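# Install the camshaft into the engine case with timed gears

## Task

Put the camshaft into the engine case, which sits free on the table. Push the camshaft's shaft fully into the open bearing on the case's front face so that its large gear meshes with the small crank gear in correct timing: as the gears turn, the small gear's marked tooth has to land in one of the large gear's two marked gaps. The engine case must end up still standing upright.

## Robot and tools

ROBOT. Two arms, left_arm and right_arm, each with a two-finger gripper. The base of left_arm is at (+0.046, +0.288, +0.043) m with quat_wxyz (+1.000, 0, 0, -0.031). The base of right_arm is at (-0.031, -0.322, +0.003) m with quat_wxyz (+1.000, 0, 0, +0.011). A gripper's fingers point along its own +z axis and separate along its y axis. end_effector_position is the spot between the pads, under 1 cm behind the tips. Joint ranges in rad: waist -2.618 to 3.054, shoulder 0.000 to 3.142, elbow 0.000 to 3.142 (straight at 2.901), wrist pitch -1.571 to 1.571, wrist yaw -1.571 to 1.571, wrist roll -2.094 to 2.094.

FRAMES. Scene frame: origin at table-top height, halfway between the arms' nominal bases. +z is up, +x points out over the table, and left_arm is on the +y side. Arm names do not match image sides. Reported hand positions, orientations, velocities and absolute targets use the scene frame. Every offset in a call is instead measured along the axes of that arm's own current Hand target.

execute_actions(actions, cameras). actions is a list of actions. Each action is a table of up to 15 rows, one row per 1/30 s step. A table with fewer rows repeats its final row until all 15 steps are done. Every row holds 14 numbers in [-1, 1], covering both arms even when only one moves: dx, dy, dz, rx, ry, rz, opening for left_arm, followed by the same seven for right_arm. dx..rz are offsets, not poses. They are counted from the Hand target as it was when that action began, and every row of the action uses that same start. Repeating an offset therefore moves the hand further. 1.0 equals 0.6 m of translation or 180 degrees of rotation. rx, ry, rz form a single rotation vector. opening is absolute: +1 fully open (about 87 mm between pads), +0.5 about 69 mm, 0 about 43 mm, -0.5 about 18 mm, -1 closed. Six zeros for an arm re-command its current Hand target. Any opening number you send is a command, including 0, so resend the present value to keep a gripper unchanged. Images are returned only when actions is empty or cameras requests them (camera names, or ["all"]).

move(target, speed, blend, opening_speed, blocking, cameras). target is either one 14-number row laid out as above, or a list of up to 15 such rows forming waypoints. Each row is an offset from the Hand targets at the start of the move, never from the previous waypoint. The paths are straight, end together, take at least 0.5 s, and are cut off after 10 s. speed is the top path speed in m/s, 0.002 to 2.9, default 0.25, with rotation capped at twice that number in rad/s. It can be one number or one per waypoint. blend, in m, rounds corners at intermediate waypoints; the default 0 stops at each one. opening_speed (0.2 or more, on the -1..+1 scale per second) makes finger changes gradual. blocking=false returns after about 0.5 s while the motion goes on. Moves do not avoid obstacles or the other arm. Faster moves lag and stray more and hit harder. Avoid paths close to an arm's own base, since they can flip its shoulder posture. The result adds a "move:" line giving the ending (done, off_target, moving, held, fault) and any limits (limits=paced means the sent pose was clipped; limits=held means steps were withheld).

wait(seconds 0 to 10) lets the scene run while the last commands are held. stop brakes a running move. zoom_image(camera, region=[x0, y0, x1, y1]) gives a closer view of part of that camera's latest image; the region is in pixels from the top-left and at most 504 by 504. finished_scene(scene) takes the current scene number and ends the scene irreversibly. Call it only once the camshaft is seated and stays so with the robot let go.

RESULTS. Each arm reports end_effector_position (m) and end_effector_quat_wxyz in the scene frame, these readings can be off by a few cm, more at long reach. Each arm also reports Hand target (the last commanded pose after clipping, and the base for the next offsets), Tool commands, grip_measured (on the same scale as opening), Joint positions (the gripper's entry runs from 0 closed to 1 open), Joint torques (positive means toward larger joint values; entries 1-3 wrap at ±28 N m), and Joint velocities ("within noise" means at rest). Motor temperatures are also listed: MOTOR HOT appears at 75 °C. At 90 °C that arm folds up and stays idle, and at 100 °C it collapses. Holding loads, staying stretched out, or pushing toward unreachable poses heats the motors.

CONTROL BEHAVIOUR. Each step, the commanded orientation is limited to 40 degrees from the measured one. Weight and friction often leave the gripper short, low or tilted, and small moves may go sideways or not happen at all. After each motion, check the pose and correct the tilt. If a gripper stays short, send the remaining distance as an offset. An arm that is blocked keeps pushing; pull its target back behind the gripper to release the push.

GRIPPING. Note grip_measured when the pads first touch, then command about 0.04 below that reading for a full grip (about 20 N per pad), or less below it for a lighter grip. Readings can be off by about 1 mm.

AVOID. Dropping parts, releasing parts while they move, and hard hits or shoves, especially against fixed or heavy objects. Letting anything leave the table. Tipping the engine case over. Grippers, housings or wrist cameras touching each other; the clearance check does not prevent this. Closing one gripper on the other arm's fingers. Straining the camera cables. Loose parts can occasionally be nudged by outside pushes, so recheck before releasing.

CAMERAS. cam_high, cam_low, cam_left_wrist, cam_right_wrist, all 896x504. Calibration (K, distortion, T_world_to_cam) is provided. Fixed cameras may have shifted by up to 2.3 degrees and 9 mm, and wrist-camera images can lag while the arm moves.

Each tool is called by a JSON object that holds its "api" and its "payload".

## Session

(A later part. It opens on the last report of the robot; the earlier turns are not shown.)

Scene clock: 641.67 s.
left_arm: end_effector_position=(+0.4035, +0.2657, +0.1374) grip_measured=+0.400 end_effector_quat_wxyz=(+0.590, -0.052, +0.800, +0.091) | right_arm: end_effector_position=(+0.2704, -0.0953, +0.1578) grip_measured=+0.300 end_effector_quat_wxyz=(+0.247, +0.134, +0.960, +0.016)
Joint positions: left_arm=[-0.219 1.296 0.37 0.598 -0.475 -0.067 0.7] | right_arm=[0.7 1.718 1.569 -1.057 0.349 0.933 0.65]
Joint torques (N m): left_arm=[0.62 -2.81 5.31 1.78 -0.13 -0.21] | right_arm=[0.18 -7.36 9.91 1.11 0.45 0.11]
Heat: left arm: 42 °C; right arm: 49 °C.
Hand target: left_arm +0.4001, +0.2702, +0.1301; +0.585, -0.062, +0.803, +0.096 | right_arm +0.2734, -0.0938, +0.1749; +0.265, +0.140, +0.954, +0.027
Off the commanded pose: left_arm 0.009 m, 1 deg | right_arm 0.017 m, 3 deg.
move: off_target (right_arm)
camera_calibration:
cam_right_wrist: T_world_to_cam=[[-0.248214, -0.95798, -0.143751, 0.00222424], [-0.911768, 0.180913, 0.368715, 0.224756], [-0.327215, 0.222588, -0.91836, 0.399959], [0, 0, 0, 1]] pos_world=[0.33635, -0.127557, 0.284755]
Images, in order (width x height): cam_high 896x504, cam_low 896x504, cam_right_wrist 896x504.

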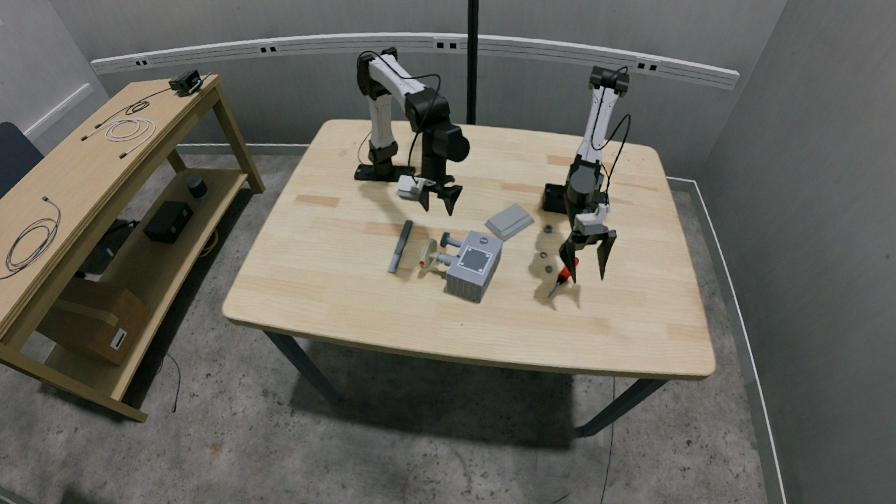

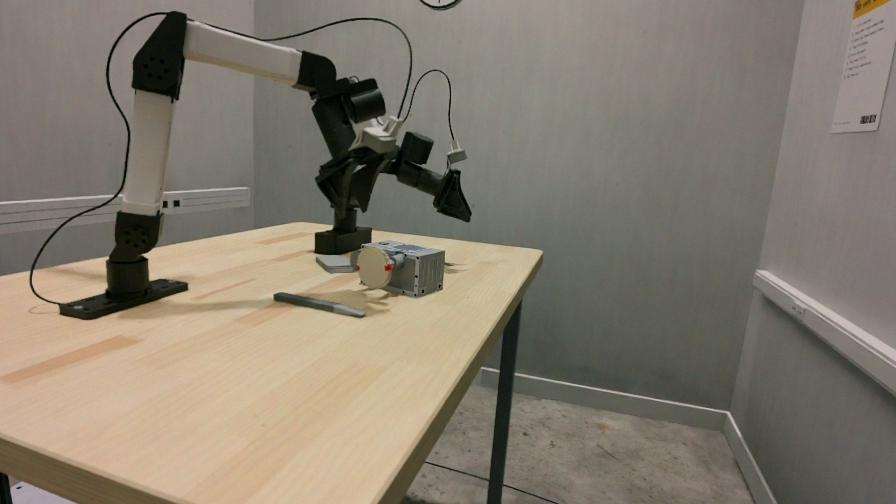

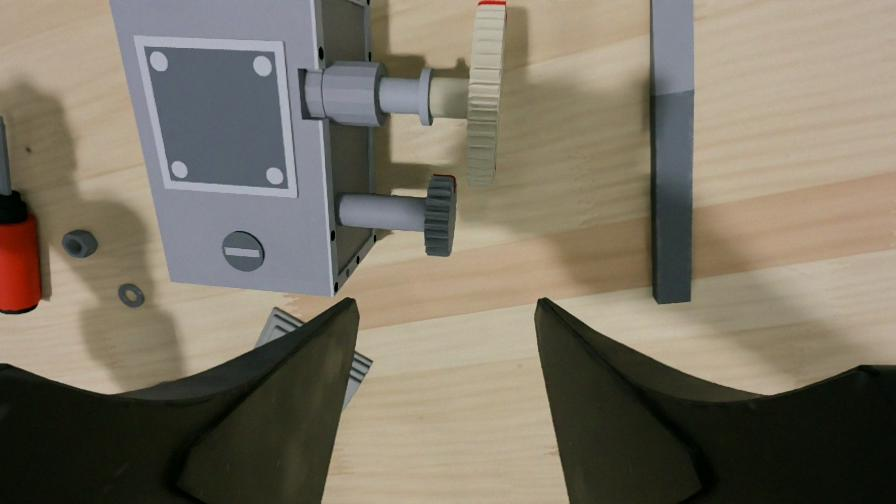

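{"api": "move", "payload": {"target": [[0,0,0,0,0,0,0.4,0,-0.17,-0.02,0,0,0,0.3],[0,0,0,0,0,0,0.4,-0.0362,-0.3173,0.0228,-0.4285,-0.229,-0.284,-1]], "blend": 0.03, "speed": 0.2, "cameras": ["cam_right_wrist"]}}

Scene clock: 673.37 s.
left_arm: end_effector_position=(+0.4035, +0.2657, +0.1374) grip_measured=+0.400 end_effector_quat_wxyz=(+0.590, -0.052, +0.800, +0.091) | right_arm: end_effector_position=(+0.2457, -0.2786, +0.1410) grip_measured=-0.978 end_effector_quat_wxyz=(+0.598, -0.355, +0.625, +0.354)
Joint positions: left_arm=[-0.219 1.296 0.37 0.598 -0.475 -0.067 0.7] | right_arm=[-0.535 1.425 0.706 -0.67 -1.537 -1.371 0.011]
Joint torques (N m): left_arm=[0.51 -2.8 5.26 1.8 -0.12 -0.23] | right_arm=[-0.73 -2.7 8.88 0.53 -0.67 -0.1]
Heat: left arm: 43 °C; right arm: 51 °C.
Hand target: left_arm +0.4001, +0.2702, +0.1301; +0.585, -0.062, +0.803, +0.096 | right_arm +0.2500, -0.2828, +0.1500; +0.561, -0.431, +0.560, +0.431
Off the commanded pose: left_arm 0.009 m, 1 deg | right_arm 0.011 m, 15 deg.
joint sent to its limit (right arm) — joint 5 (wrist yaw), lower limit. The joint targets are off in orientation, not in position.
move: off_target (right_arm); target 2's new opening was sent with right_arm's hand 0.011 m and 15 deg from that target
camera_calibration:
cam_right_wrist: T_world_to_cam=[[0.885938, -0.461843, -0.0426058, -0.336605], [-0.386668, -0.684744, -0.617749, 0.0104771], [0.256129, 0.563762, -0.78522, 0.350034], [0, 0, 0, 1]] pos_world=[0.212608, -0.34562, 0.266984]
Images, in order (width x height): cam_right_wrist 896x504.

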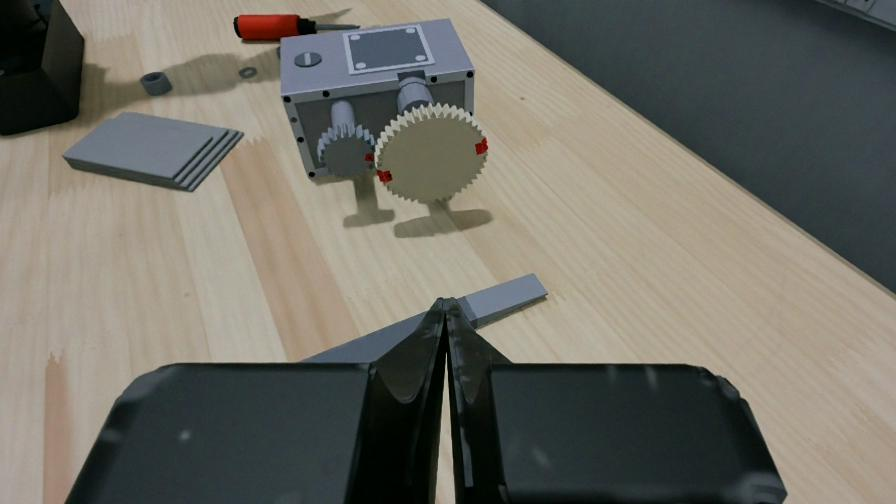

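{"api": "zoom_image", "payload": {"camera": "cam_right_wrist", "region": [300, 70, 510, 220]}}

Scaled by 2.400 from the camera's 896x504 image, which has a finer 1280x720 frame.

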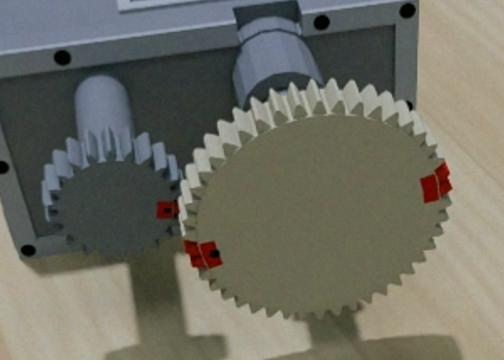

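{"api": "move", "payload": {"target": [0,0,0,0,0,0,0.4,0.158,-0.0503,0.1895,0,0.2056,0,-1], "speed": 0.15, "cameras": ["cam_right_wrist","cam_low","cam_high"]}}

{"api": "zoom_image", "payload": {"camera": "cam_low", "region": [300, 205, 460, 305]}}

{"api": "zoom_image", "payload": {"camera": "cam_high", "region": [360, 205, 500, 305]}}

Scene clock: 696.87 s.
left_arm: end_effector_position=(+0.4035, +0.2657, +0.1374) grip_measured=+0.400 end_effector_quat_wxyz=(+0.590, -0.052, +0.800, +0.091) | right_arm: end_effector_position=(+0.3014, -0.1817, +0.0489) grip_measured=-0.978 end_effector_quat_wxyz=(+0.351, -0.544, +0.710, +0.277)
Joint positions: left_arm=[-0.219 1.296 0.37 0.598 -0.475 -0.067 0.7] | right_arm=[0.073 1.705 0.956 -0.402 -0.853 -1.022 0.011]
Joint torques (N m): left_arm=[0.68 -2.99 5.08 1.76 -0.1 -0.28] | right_arm=[0.1 -4.94 9.39 1.11 -0.28 0.1]
Heat: left arm: 43 °C; right arm: 50 °C.
Hand target: left_arm +0.4001, +0.2702, +0.1301; +0.585, -0.062, +0.803, +0.096 | right_arm +0.3084, -0.1806, +0.0553; +0.354, -0.545, +0.709, +0.272
Off the commanded pose: left_arm 0.009 m, 1 deg | right_arm 0.010 m, 1 deg.
move: done
camera_calibration:
cam_right_wrist: T_world_to_cam=[[0.970445, -0.235094, -0.0544739, -0.328795], [-0.237995, -0.969719, -0.0548014, -0.0826681], [-0.0399409, 0.0661463, -0.99701, 0.218057], [0, 0, 0, 1]] pos_world=[0.308112, -0.171886, 0.194964]
Images, in order (width x height): cam_high 896x504, cam_low 896x504, cam_right_wrist 896x504.

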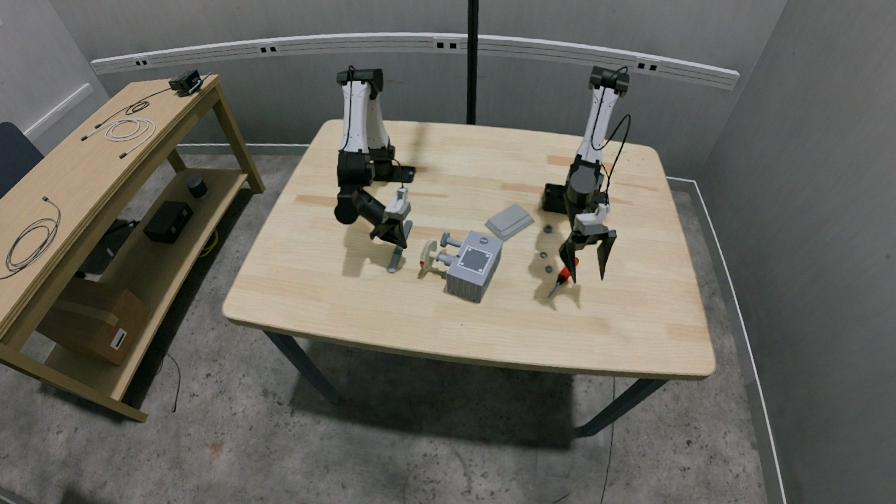

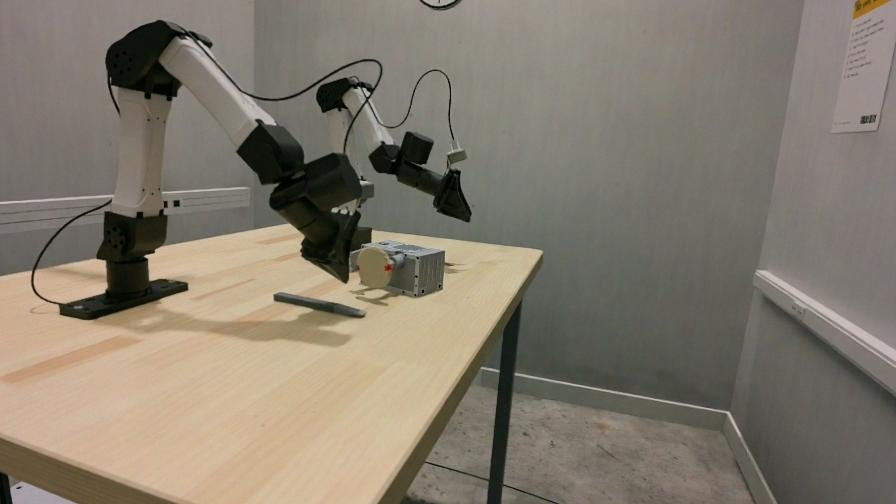

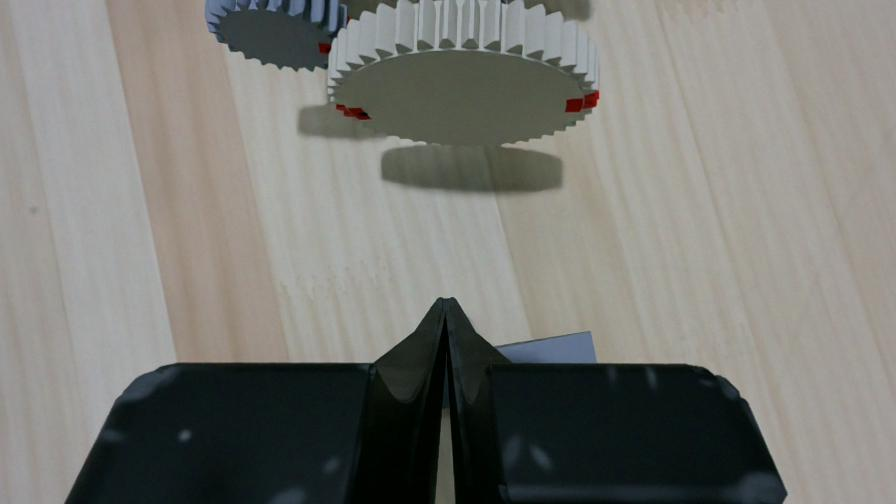

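Scaled by 3.150 from the camera's 896x504 image, which has a finer 1280x720 frame.

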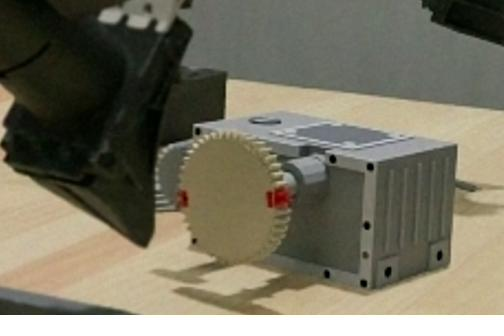

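Scaled by 3.600 from the camera's 896x504 image, which has a finer 1280x720 frame.

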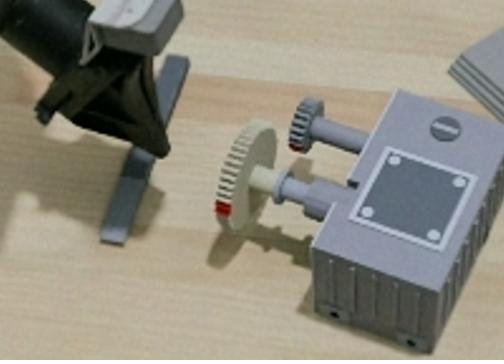

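{"api": "move", "payload": {"target": [0,0,0,0,0,0,0.4,-0.059,-0.0067,0.0703,0,0,0,-1], "speed": 0.08, "cameras": ["cam_right_wrist","cam_low","cam_high"]}}

{"api": "zoom_image", "payload": {"camera": "cam_low", "region": [300, 205, 460, 305]}}

{"api": "zoom_image", "payload": {"camera": "cam_high", "region": [360, 205, 500, 305]}}

Scene clock: 717.20 s.
left_arm: end_effector_position=(+0.4035, +0.2657, +0.1374) grip_measured=+0.400 end_effector_quat_wxyz=(+0.590, -0.052, +0.800, +0.091) | right_arm: end_effector_position=(+0.3111, -0.1330, +0.0485) grip_measured=-0.978 end_effector_quat_wxyz=(+0.333, -0.542, +0.718, +0.284)
Joint positions: left_arm=[-0.219 1.296 0.37 0.598 -0.475 -0.067 0.7] | right_arm=[0.221 1.769 1.027 -0.315 -0.782 -0.836 0.011]
Joint torques (N m): left_arm=[0.43 -2.86 5.24 1.74 -0.17 -0.23] | right_arm=[0.09 -5.5 9.51 1.78 -0.23 0.11]
Heat: left arm: 43 °C; right arm: 50 °C.
Hand target: left_arm +0.4001, +0.2702, +0.1301; +0.585, -0.062, +0.803, +0.096 | right_arm +0.3264, -0.1285, +0.0583; +0.354, -0.545, +0.709, +0.272
Off the commanded pose: left_arm 0.009 m, 1 deg | right_arm 0.019 m, 3 deg.
move: off_target (right_arm)
camera_calibration:
cam_right_wrist: T_world_to_cam=[[0.968278, -0.233195, -0.0897673, -0.324207], [-0.236931, -0.970954, -0.0333507, -0.0346185], [-0.0793827, 0.0535614, -0.995404, 0.225356], [0, 0, 0, 1]] pos_world=[0.32361, -0.121287, 0.194063]
Images, in order (width x height): cam_high 896x504, cam_low 896x504, cam_right_wrist 896x504.

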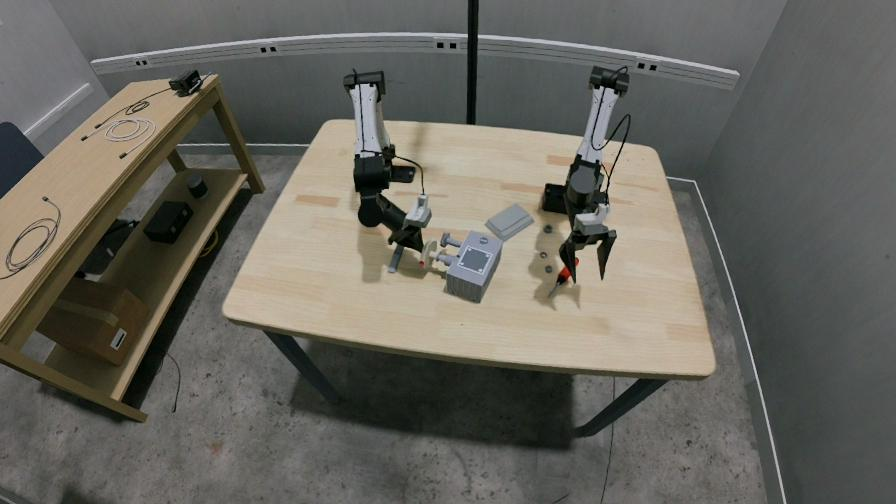

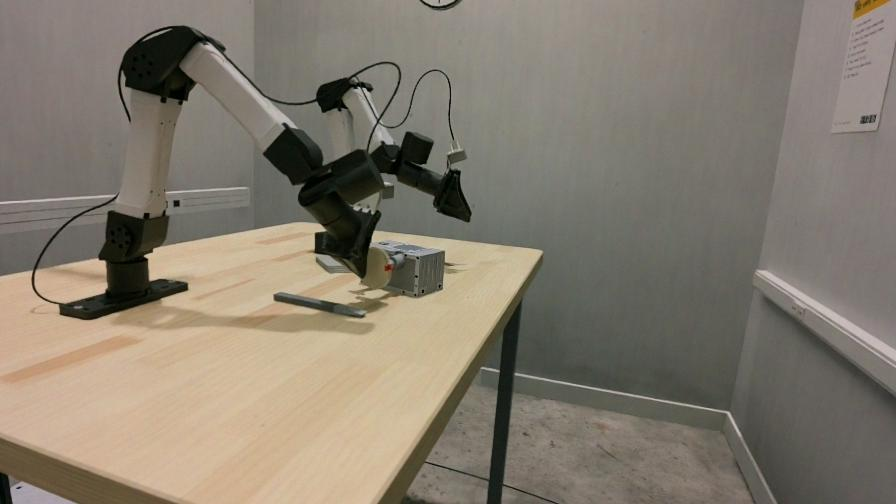

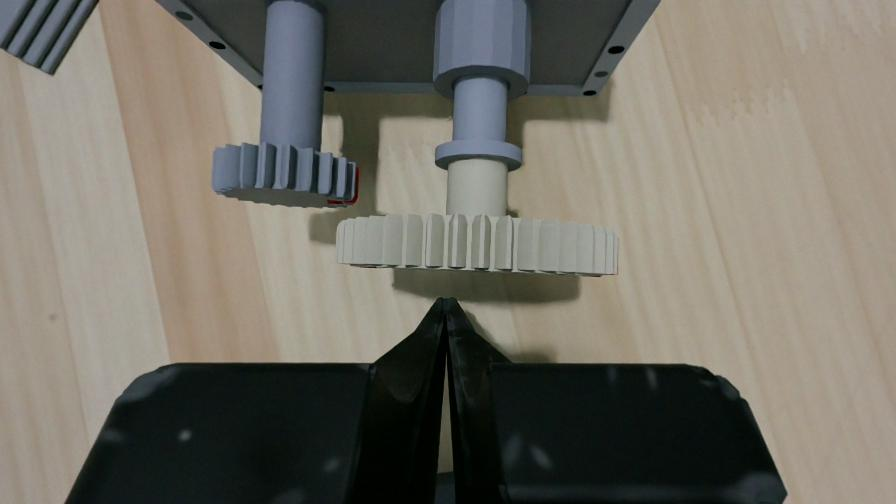

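Scaled by 3.150 from the camera's 896x504 image, which has a finer 1280x720 frame.

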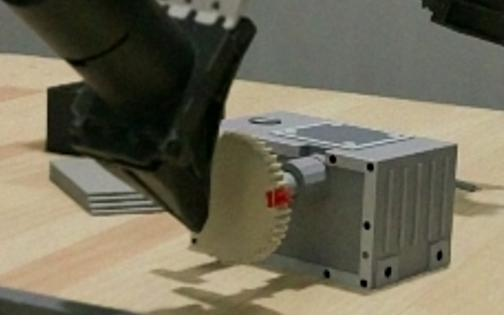

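Scaled by 3.600 from the camera's 896x504 image, which has a finer 1280x720 frame.

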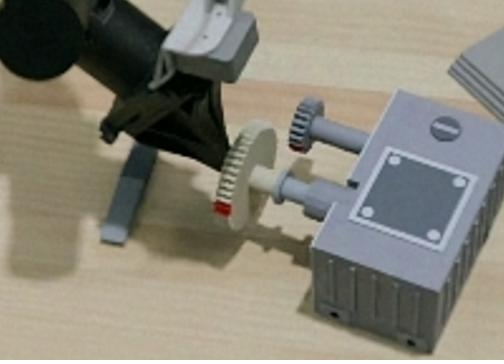

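{"api": "move", "payload": {"target": [0,0,0,0,0,0,0.4,-0.011,-0.018,-0.002,0,0,0,-1], "speed": 0.05, "cameras": ["cam_right_wrist","cam_low"]}}

{"api": "zoom_image", "payload": {"camera": "cam_low", "region": [300, 205, 460, 305]}}

Scene clock: 727.37 s.
left_arm: end_effector_position=(+0.4035, +0.2657, +0.1374) grip_measured=+0.400 end_effector_quat_wxyz=(+0.590, -0.052, +0.800, +0.091) | right_arm: end_effector_position=(+0.3282, -0.1289, +0.0561) grip_measured=-0.978 end_effector_quat_wxyz=(+0.345, -0.545, +0.712, +0.278)
Joint positions: left_arm=[-0.219 1.296 0.37 0.598 -0.475 -0.067 0.7] | right_arm=[0.221 1.8 1.089 -0.316 -0.781 -0.835 0.011]
Joint torques (N m): left_arm=[0.5 -2.97 5.35 1.8 -0.1 -0.3] | right_arm=[-0.49 -5.79 9.8 1.39 -0.27 0.02]
Heat: left arm: 43 °C; right arm: 49 °C.
Hand target: left_arm +0.4001, +0.2702, +0.1301; +0.585, -0.062, +0.803, +0.096 | right_arm +0.3376, -0.1284, +0.0642; +0.354, -0.545, +0.709, +0.272
Off the commanded pose: left_arm 0.009 m, 1 deg | right_arm 0.012 m, 1 deg.
move: off_target (right_arm)
camera_calibration:
cam_right_wrist: T_world_to_cam=[[0.970291, -0.233297, -0.064094, -0.34121], [-0.236411, -0.970555, -0.0461889, -0.0256967], [-0.051431, 0.0599693, -0.996874, 0.225829], [0, 0, 0, 1]] pos_world=[0.336613, -0.118086, 0.202067]
Images, in order (width x height): cam_low 896x504, cam_right_wrist 896x504.

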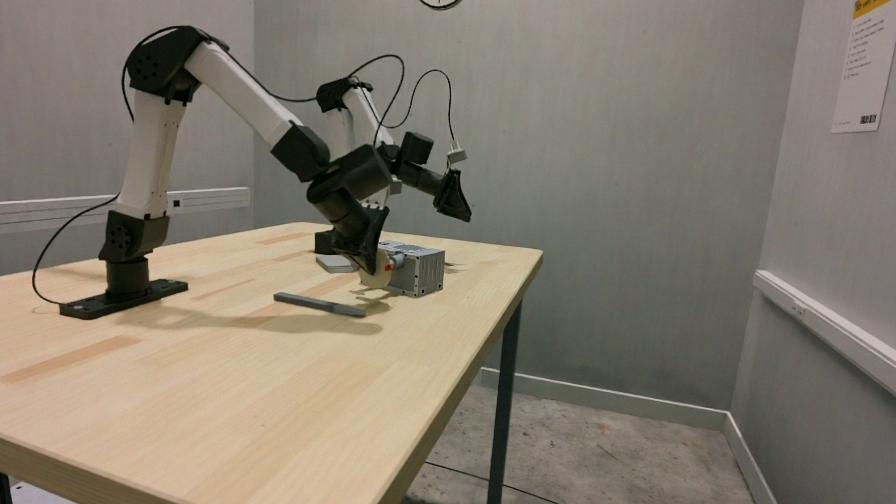

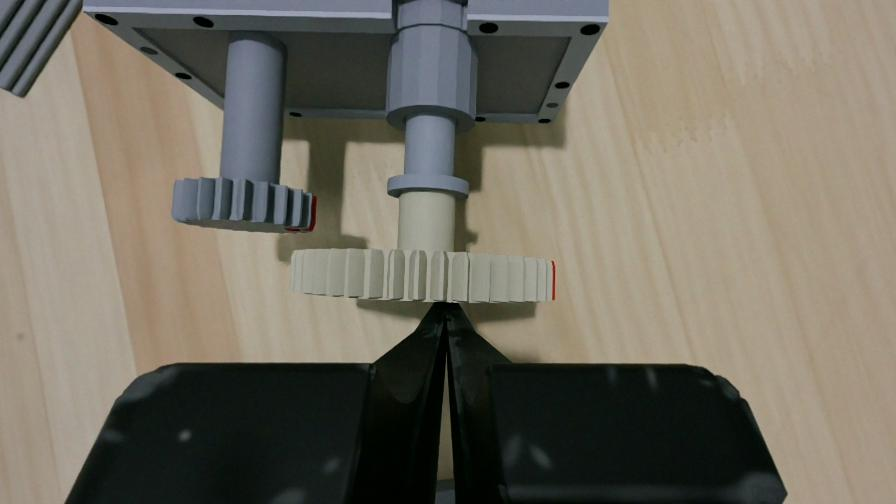

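Scaled by 3.150 from the camera's 896x504 image, which has a finer 1280x720 frame.

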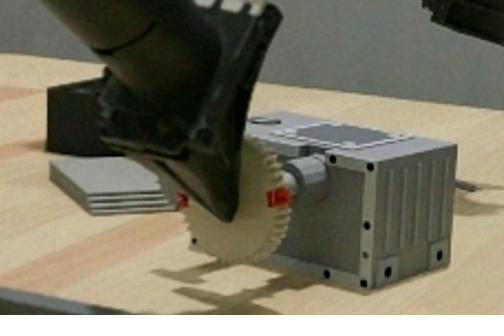

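{"api": "move", "payload": {"target": [0,0,0,0,0,0,0.4,0.003,0.013,-0.002,0,0,0,-1], "speed": 0.05, "cameras": ["cam_right_wrist","cam_low"]}}

{"api": "zoom_image", "payload": {"camera": "cam_low", "region": [300, 205, 460, 305]}}

Scene clock: 734.60 s.
left_arm: end_effector_position=(+0.4035, +0.2657, +0.1374) grip_measured=+0.400 end_effector_quat_wxyz=(+0.590, -0.052, +0.800, +0.091) | right_arm: end_effector_position=(+0.3282, -0.1289, +0.0561) grip_measured=-0.978 end_effector_quat_wxyz=(+0.345, -0.545, +0.712, +0.278)
Joint positions: left_arm=[-0.219 1.296 0.37 0.598 -0.475 -0.067 0.7] | right_arm=[0.221 1.8 1.089 -0.316 -0.781 -0.835 0.011]
Joint torques (N m): left_arm=[0.68 -2.73 5.27 1.78 -0.15 -0.25] | right_arm=[-0.01 -7.82 6.32 1.57 -0.24 0.1]
Heat: left arm: 43 °C; right arm: 49 °C.
Hand target: left_arm +0.4001, +0.2702, +0.1301; +0.585, -0.062, +0.803, +0.096 | right_arm +0.3295, -0.1284, +0.0635; +0.354, -0.545, +0.709, +0.272
Off the commanded pose: left_arm 0.009 m, 1 deg | right_arm 0.007 m, 1 deg.
move: done
camera_calibration:
cam_right_wrist: T_world_to_cam=[[0.970291, -0.233297, -0.064094, -0.34121], [-0.236411, -0.970555, -0.0461889, -0.0256967], [-0.051431, 0.0599693, -0.996874, 0.225829], [0, 0, 0, 1]] pos_world=[0.336613, -0.118086, 0.202067]
Images, in order (width x height): cam_low 896x504, cam_right_wrist 896x504.

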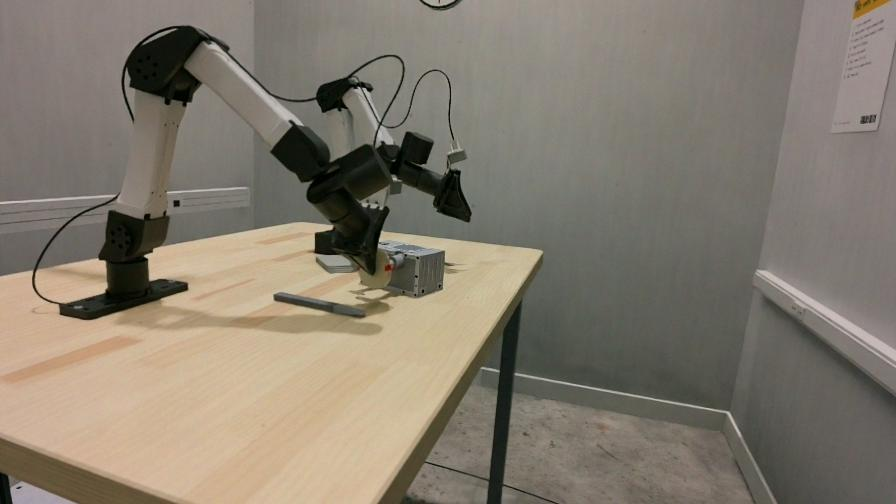

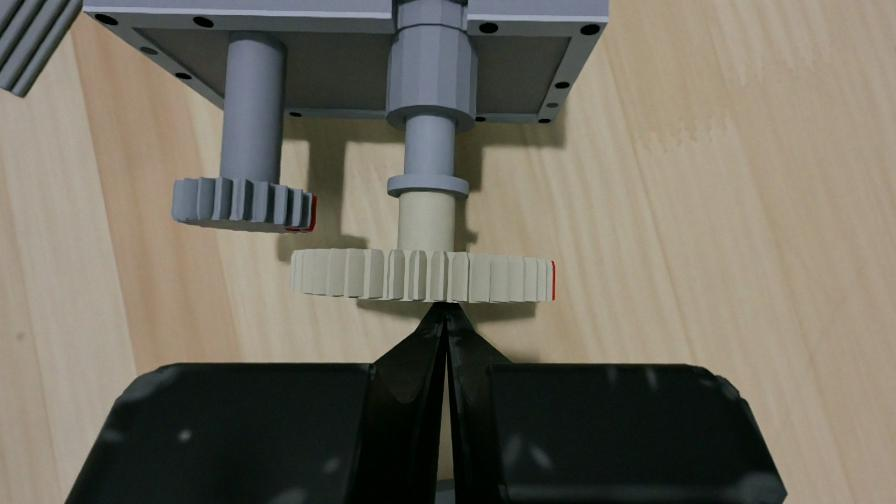

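Scaled by 3.150 from the camera's 896x504 image, which has a finer 1280x720 frame.

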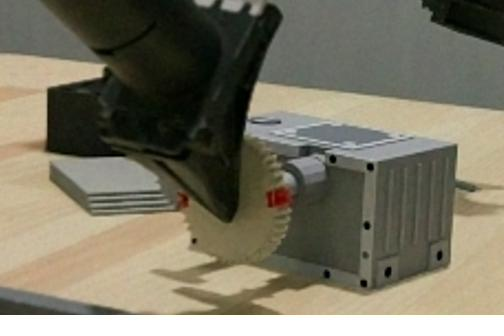

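{"api": "move", "payload": {"target": [0,0,0,0,0,0,0.4,-0.015,0.01,0.02,0,0,0,-1], "speed": 0.04, "cameras": ["cam_right_wrist","cam_low"]}}

{"api": "zoom_image", "payload": {"camera": "cam_low", "region": [300, 205, 460, 305]}}

Scene clock: 741.87 s.
left_arm: end_effector_position=(+0.4035, +0.2657, +0.1374) grip_measured=+0.400 end_effector_quat_wxyz=(+0.590, -0.052, +0.800, +0.091) | right_arm: end_effector_position=(+0.3239, -0.1180, +0.0540) grip_measured=-0.978 end_effector_quat_wxyz=(+0.335, -0.542, +0.721, +0.274)
Joint positions: left_arm=[-0.219 1.296 0.37 0.598 -0.475 -0.067 0.7] | right_arm=[0.262 1.8 1.089 -0.304 -0.742 -0.785 0.011]
Joint torques (N m): left_arm=[0.55 -2.65 5.33 1.81 -0.13 -0.28] | right_arm=[0.4 -7.64 6.09 1.93 -0.36 0.11]
Heat: left arm: 43 °C; right arm: 48 °C.
Hand target: left_arm +0.4001, +0.2702, +0.1301; +0.585, -0.062, +0.803, +0.096 | right_arm +0.3276, -0.1123, +0.0635; +0.354, -0.545, +0.709, +0.272
Off the commanded pose: left_arm 0.009 m, 1 deg | right_arm 0.012 m, 3 deg.
move: off_target (right_arm)
camera_calibration:
cam_right_wrist: T_world_to_cam=[[0.966605, -0.244551, -0.0766143, -0.334074], [-0.246922, -0.968762, -0.0230322, -0.0139131], [-0.0685884, 0.0411808, -0.996795, 0.226223], [0, 0, 0, 1]] pos_world=[0.334999, -0.104493, 0.199583]
Images, in order (width x height): cam_low 896x504, cam_right_wrist 896x504.

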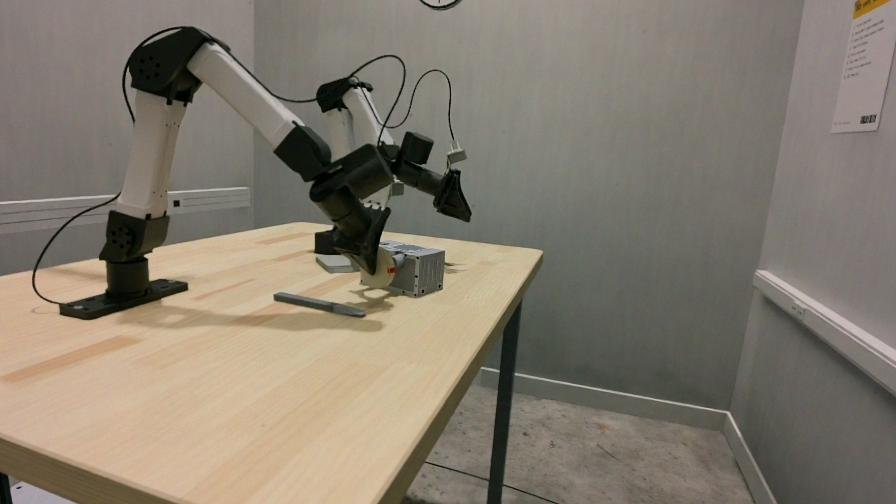

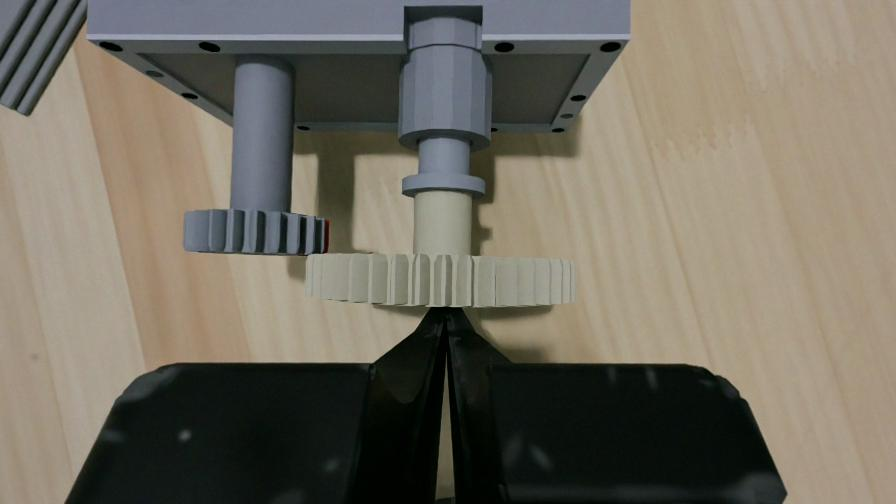

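Scaled by 3.150 from the camera's 896x504 image, which has a finer 1280x720 frame.

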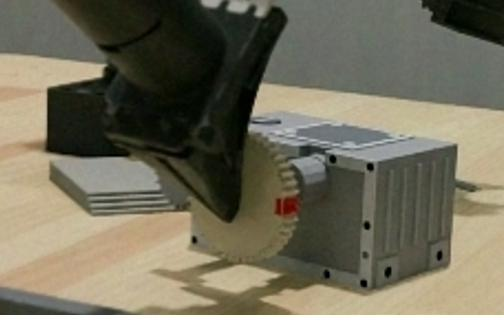

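{"api": "move", "payload": {"target": [[0,0,0,0,0,0,0.4,0.02,0,-0.05,0,0,0,-1],[0,0,0,0,0,0,0.4,0.02,0,-0.235,0,-0.2056,0,-1]], "speed": 0.15, "blend": 0.02, "cameras": ["cam_right_wrist"]}}

{"api": "zoom_image", "payload": {"camera": "cam_right_wrist", "region": [300, 70, 560, 256]}}

Scene clock: 759.70 s.
left_arm: end_effector_position=(+0.4035, +0.2657, +0.1374) grip_measured=+0.400 end_effector_quat_wxyz=(+0.590, -0.052, +0.800, +0.091) | right_arm: end_effector_position=(+0.2972, -0.2277, +0.1348) grip_measured=-0.978 end_effector_quat_wxyz=(+0.550, -0.428, +0.576, +0.428)
Joint positions: left_arm=[-0.219 1.296 0.37 0.598 -0.475 -0.067 0.7] | right_arm=[-0.276 1.655 0.861 -0.284 -1.537 -1.054 0.011]
Joint torques (N m): left_arm=[0.46 -2.86 5.24 1.76 -0.13 -0.29] | right_arm=[-0.51 -5.14 5.9 1.22 -0.59 -0.11]
Heat: left arm: 43 °C; right arm: 47 °C.
Hand target: left_arm +0.4001, +0.2702, +0.1301; +0.585, -0.062, +0.803, +0.096 | right_arm +0.2968, -0.2282, +0.1386; +0.561, -0.431, +0.560, +0.431
Off the commanded pose: left_arm 0.009 m, 1 deg | right_arm 0.004 m, 2 deg.
joint sent to its limit (right arm) — joint 5 (wrist yaw), lower limit. The joint targets still meet the commanded pose.
move: done; blend cut to 0.0161 m at target 1
camera_calibration:
cam_right_wrist: T_world_to_cam=[[0.972307, -0.228796, -0.0476678, -0.330882], [-0.208334, -0.75609, -0.620424, -0.00746024], [0.105909, 0.613173, -0.782817, 0.358933], [0, 0, 0, 1]] pos_world=[0.282151, -0.301433, 0.260578]
Images, in order (width x height): cam_right_wrist 896x504.

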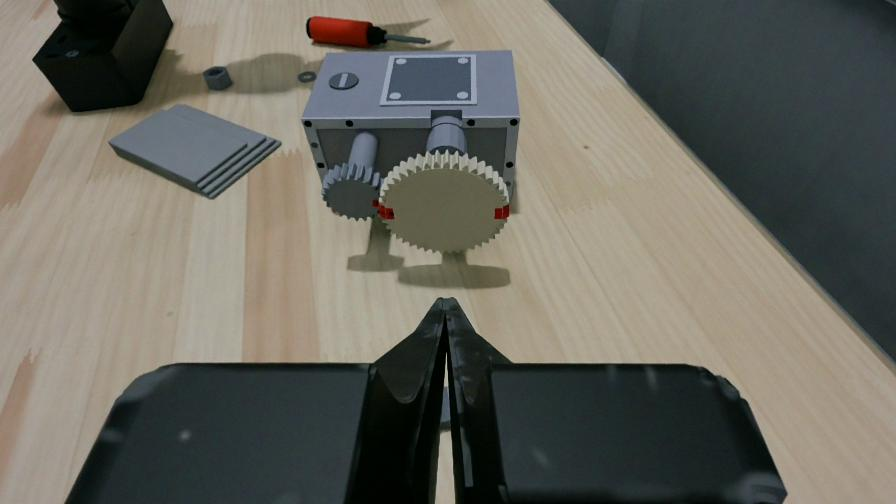

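Scaled by 1.938 from the camera's 896x504 image, which has a finer 1280x720 frame.

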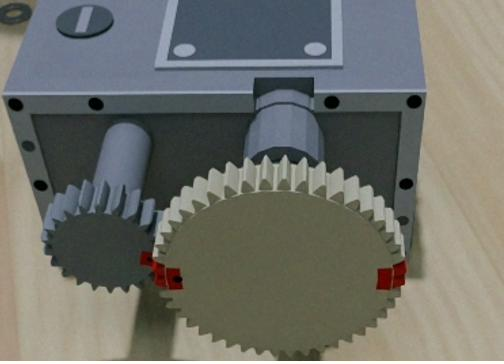

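{"api": "move", "payload": {"target": [0,0,0,0,0,0,0.4,0.0643,-0.0413,0.1142,0,0.2056,0,-1], "speed": 0.15, "cameras": ["cam_right_wrist","cam_low"]}}

{"api": "zoom_image", "payload": {"camera": "cam_low", "region": [300, 205, 460, 305]}}

Scene clock: 805.93 s.
left_arm: end_effector_position=(+0.4035, +0.2657, +0.1374) grip_measured=+0.400 end_effector_quat_wxyz=(+0.590, -0.052, +0.800, +0.091) | right_arm: end_effector_position=(+0.3321, -0.1697, +0.0926) grip_measured=-0.978 end_effector_quat_wxyz=(+0.350, -0.545, +0.710, +0.277)
Joint positions: left_arm=[-0.219 1.296 0.37 0.598 -0.475 -0.067 0.7] | right_arm=[0.1 1.746 1.192 -0.57 -0.842 -0.986 0.011]
Joint torques (N m): left_arm=[0.62 -2.73 5.29 1.78 -0.11 -0.27] | right_arm=[0.12 -5.56 9.99 1.16 -0.29 0.11]
Heat: left arm: 43 °C; right arm: 46 °C.
Hand target: left_arm +0.4001, +0.2702, +0.1301; +0.585, -0.062, +0.803, +0.096 | right_arm +0.3383, -0.1683, +0.1001; +0.354, -0.545, +0.709, +0.272
Off the commanded pose: left_arm 0.009 m, 1 deg | right_arm 0.010 m, 1 deg.
move: done
camera_calibration:
cam_right_wrist: T_world_to_cam=[[0.970627, -0.234163, -0.0552446, -0.353257], [-0.237082, -0.969988, -0.054001, -0.0616259], [-0.0409415, 0.0655123, -0.997012, 0.262392], [0, 0, 0, 1]] pos_world=[0.339013, -0.159686, 0.238765]
Images, in order (width x height): cam_low 896x504, cam_right_wrist 896x504.

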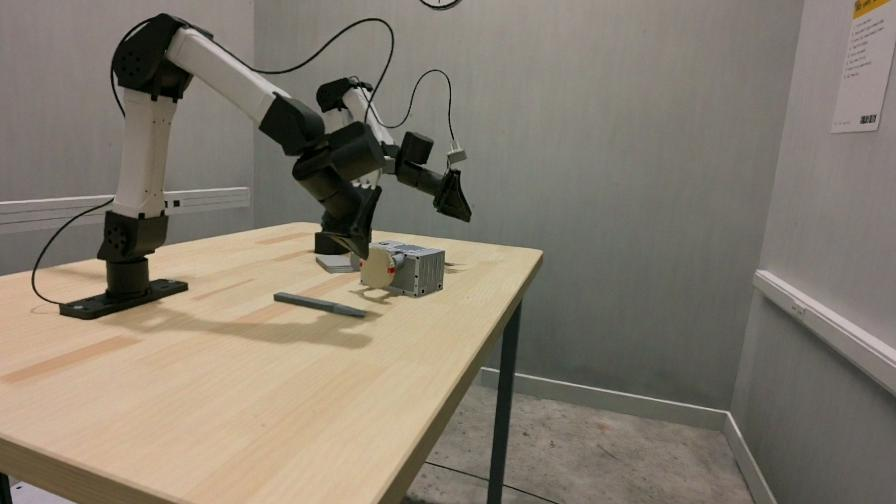

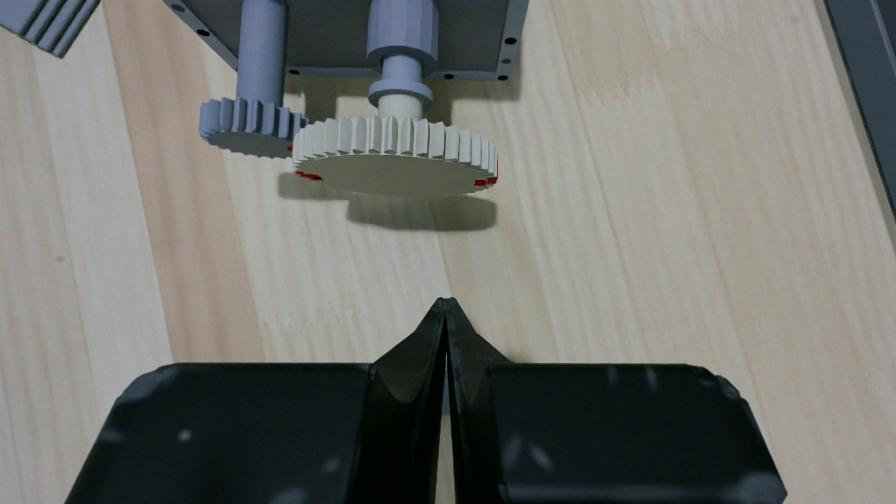

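Scaled by 3.150 from the camera's 896x504 image, which has a finer 1280x720 frame.

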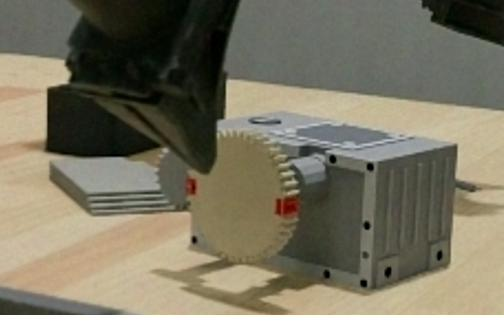

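{"api": "move", "payload": {"target": [0,0,0,0,0,0,0.4,-0.0407,-0.0143,0.0487,0,0,0,-1], "speed": 0.1, "cameras": ["cam_right_wrist","cam_low"]}}

{"api": "zoom_image", "payload": {"camera": "cam_low", "region": [300, 205, 460, 305]}}

Scene clock: 813.80 s.
left_arm: end_effector_position=(+0.4035, +0.2657, +0.1374) grip_measured=+0.400 end_effector_quat_wxyz=(+0.590, -0.052, +0.800, +0.091) | right_arm: end_effector_position=(+0.3418, -0.1375, +0.0914) grip_measured=-0.978 end_effector_quat_wxyz=(+0.333, -0.542, +0.718, +0.285)
Joint positions: left_arm=[-0.219 1.296 0.37 0.598 -0.475 -0.067 0.7] | right_arm=[0.187 1.813 1.271 -0.545 -0.8 -0.876 0.011]
Joint torques (N m): left_arm=[0.51 -2.81 5.33 1.75 -0.12 -0.26] | right_arm=[0.06 -6.08 10.09 1.7 -0.25 0.11]
Heat: left arm: 43 °C; right arm: 47 °C.
Hand target: left_arm +0.4001, +0.2702, +0.1301; +0.585, -0.062, +0.803, +0.096 | right_arm +0.3564, -0.1338, +0.1021; +0.354, -0.545, +0.710, +0.272
Off the commanded pose: left_arm 0.009 m, 1 deg | right_arm 0.019 m, 3 deg.
move: off_target (right_arm)
camera_calibration:
cam_right_wrist: T_world_to_cam=[[0.968067, -0.233296, -0.0917515, -0.350863], [-0.237217, -0.970851, -0.0342944, -0.0301892], [-0.0810763, 0.0549643, -0.995191, 0.271494], [0, 0, 0, 1]] pos_world=[0.354509, -0.126087, 0.236961]
Images, in order (width x height): cam_low 896x504, cam_right_wrist 896x504.

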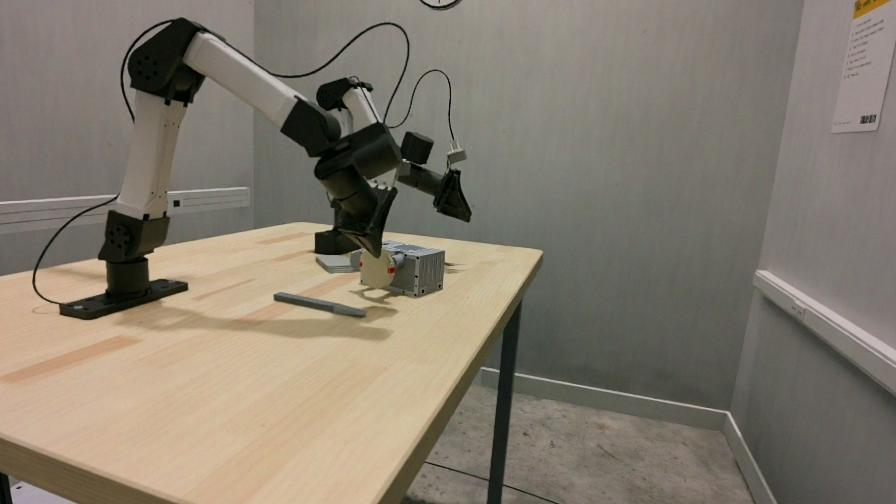

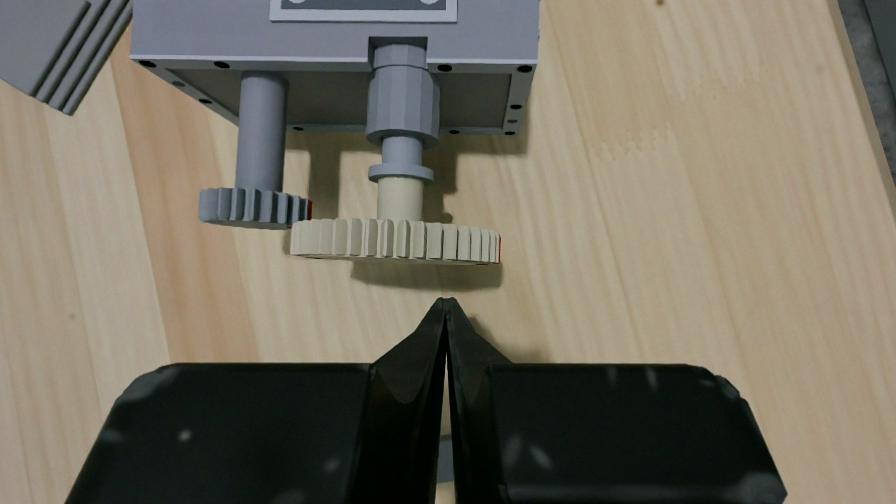

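Scaled by 3.150 from the camera's 896x504 image, which has a finer 1280x720 frame.

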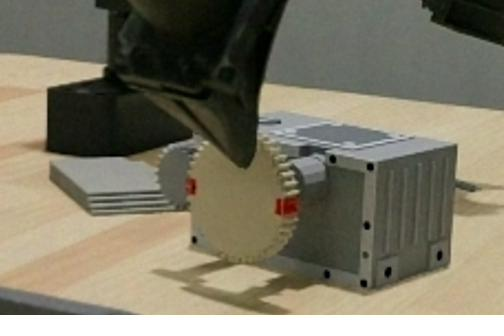

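{"api": "move", "payload": {"target": [[0,0,0,0,0,0,0.4,0.0,-0.016,0,0,0,0,-1],[0,0,0,0,0,0,0.4,-0.018,-0.016,0.024,0,0,0,-1]], "speed": 0.06, "cameras": ["cam_right_wrist","cam_low"]}}

{"api": "zoom_image", "payload": {"camera": "cam_low", "region": [300, 205, 460, 305]}}

Scene clock: 825.83 s.
left_arm: end_effector_position=(+0.4035, +0.2657, +0.1374) grip_measured=+0.400 end_effector_quat_wxyz=(+0.590, -0.052, +0.800, +0.091) | right_arm: end_effector_position=(+0.3562, -0.1238, +0.0908) grip_measured=-0.978 end_effector_quat_wxyz=(+0.332, -0.541, +0.719, +0.283)
Joint positions: left_arm=[-0.219 1.296 0.37 0.598 -0.475 -0.067 0.7] | right_arm=[0.216 1.87 1.34 -0.531 -0.783 -0.839 0.011]
Joint torques (N m): left_arm=[0.35 -2.89 5.35 1.77 -0.12 -0.22] | right_arm=[0.2 -6.53 10.13 1.76 -0.24 0.12]
Heat: left arm: 43 °C; right arm: 49 °C.
Hand target: left_arm +0.4001, +0.2702, +0.1301; +0.585, -0.062, +0.803, +0.096 | right_arm +0.3703, -0.1188, +0.1020; +0.354, -0.545, +0.709, +0.272
Off the commanded pose: left_arm 0.009 m, 1 deg | right_arm 0.019 m, 3 deg.
move: off_target (right_arm)
camera_calibration:
cam_right_wrist: T_world_to_cam=[[0.967649, -0.235117, -0.091523, -0.36167], [-0.238819, -0.970547, -0.0317001, -0.0130944], [-0.0813741, 0.052532, -0.995298, 0.271155], [0, 0, 0, 1]] pos_world=[0.368907, -0.111988, 0.236363]
Images, in order (width x height): cam_low 896x504, cam_right_wrist 896x504.

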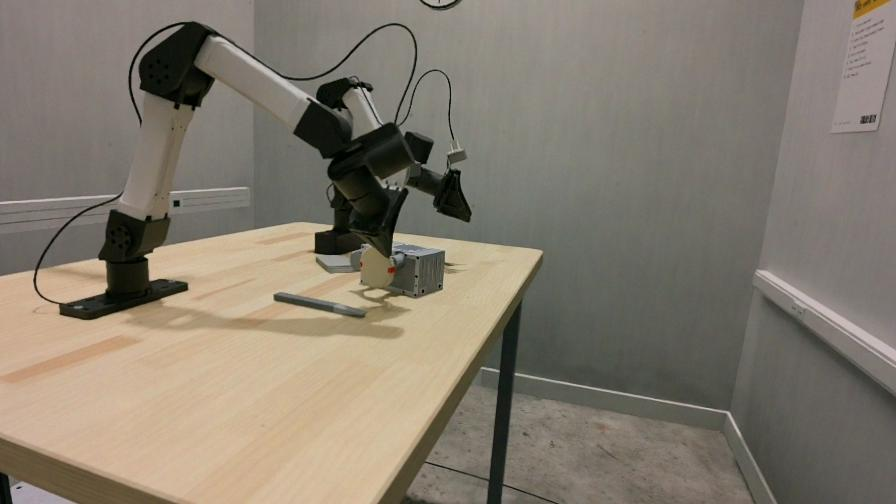

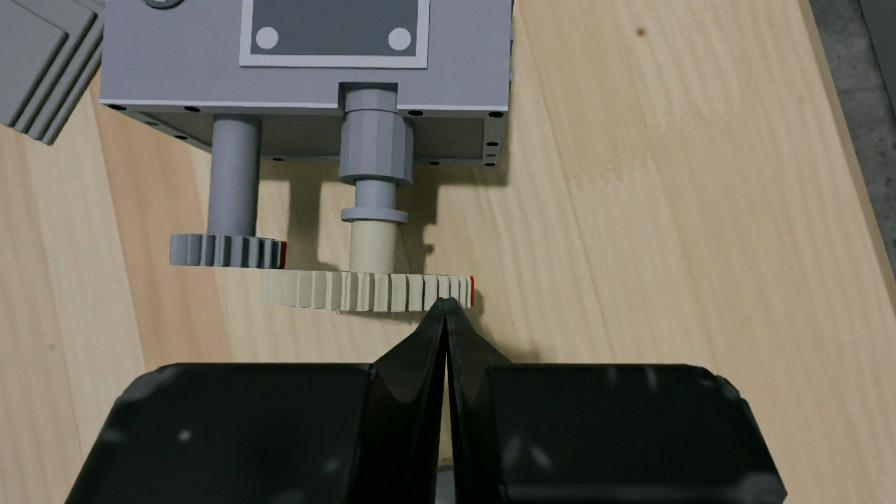

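Scaled by 3.150 from the camera's 896x504 image, which has a finer 1280x720 frame.

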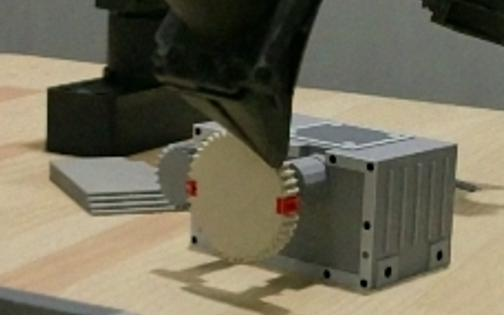

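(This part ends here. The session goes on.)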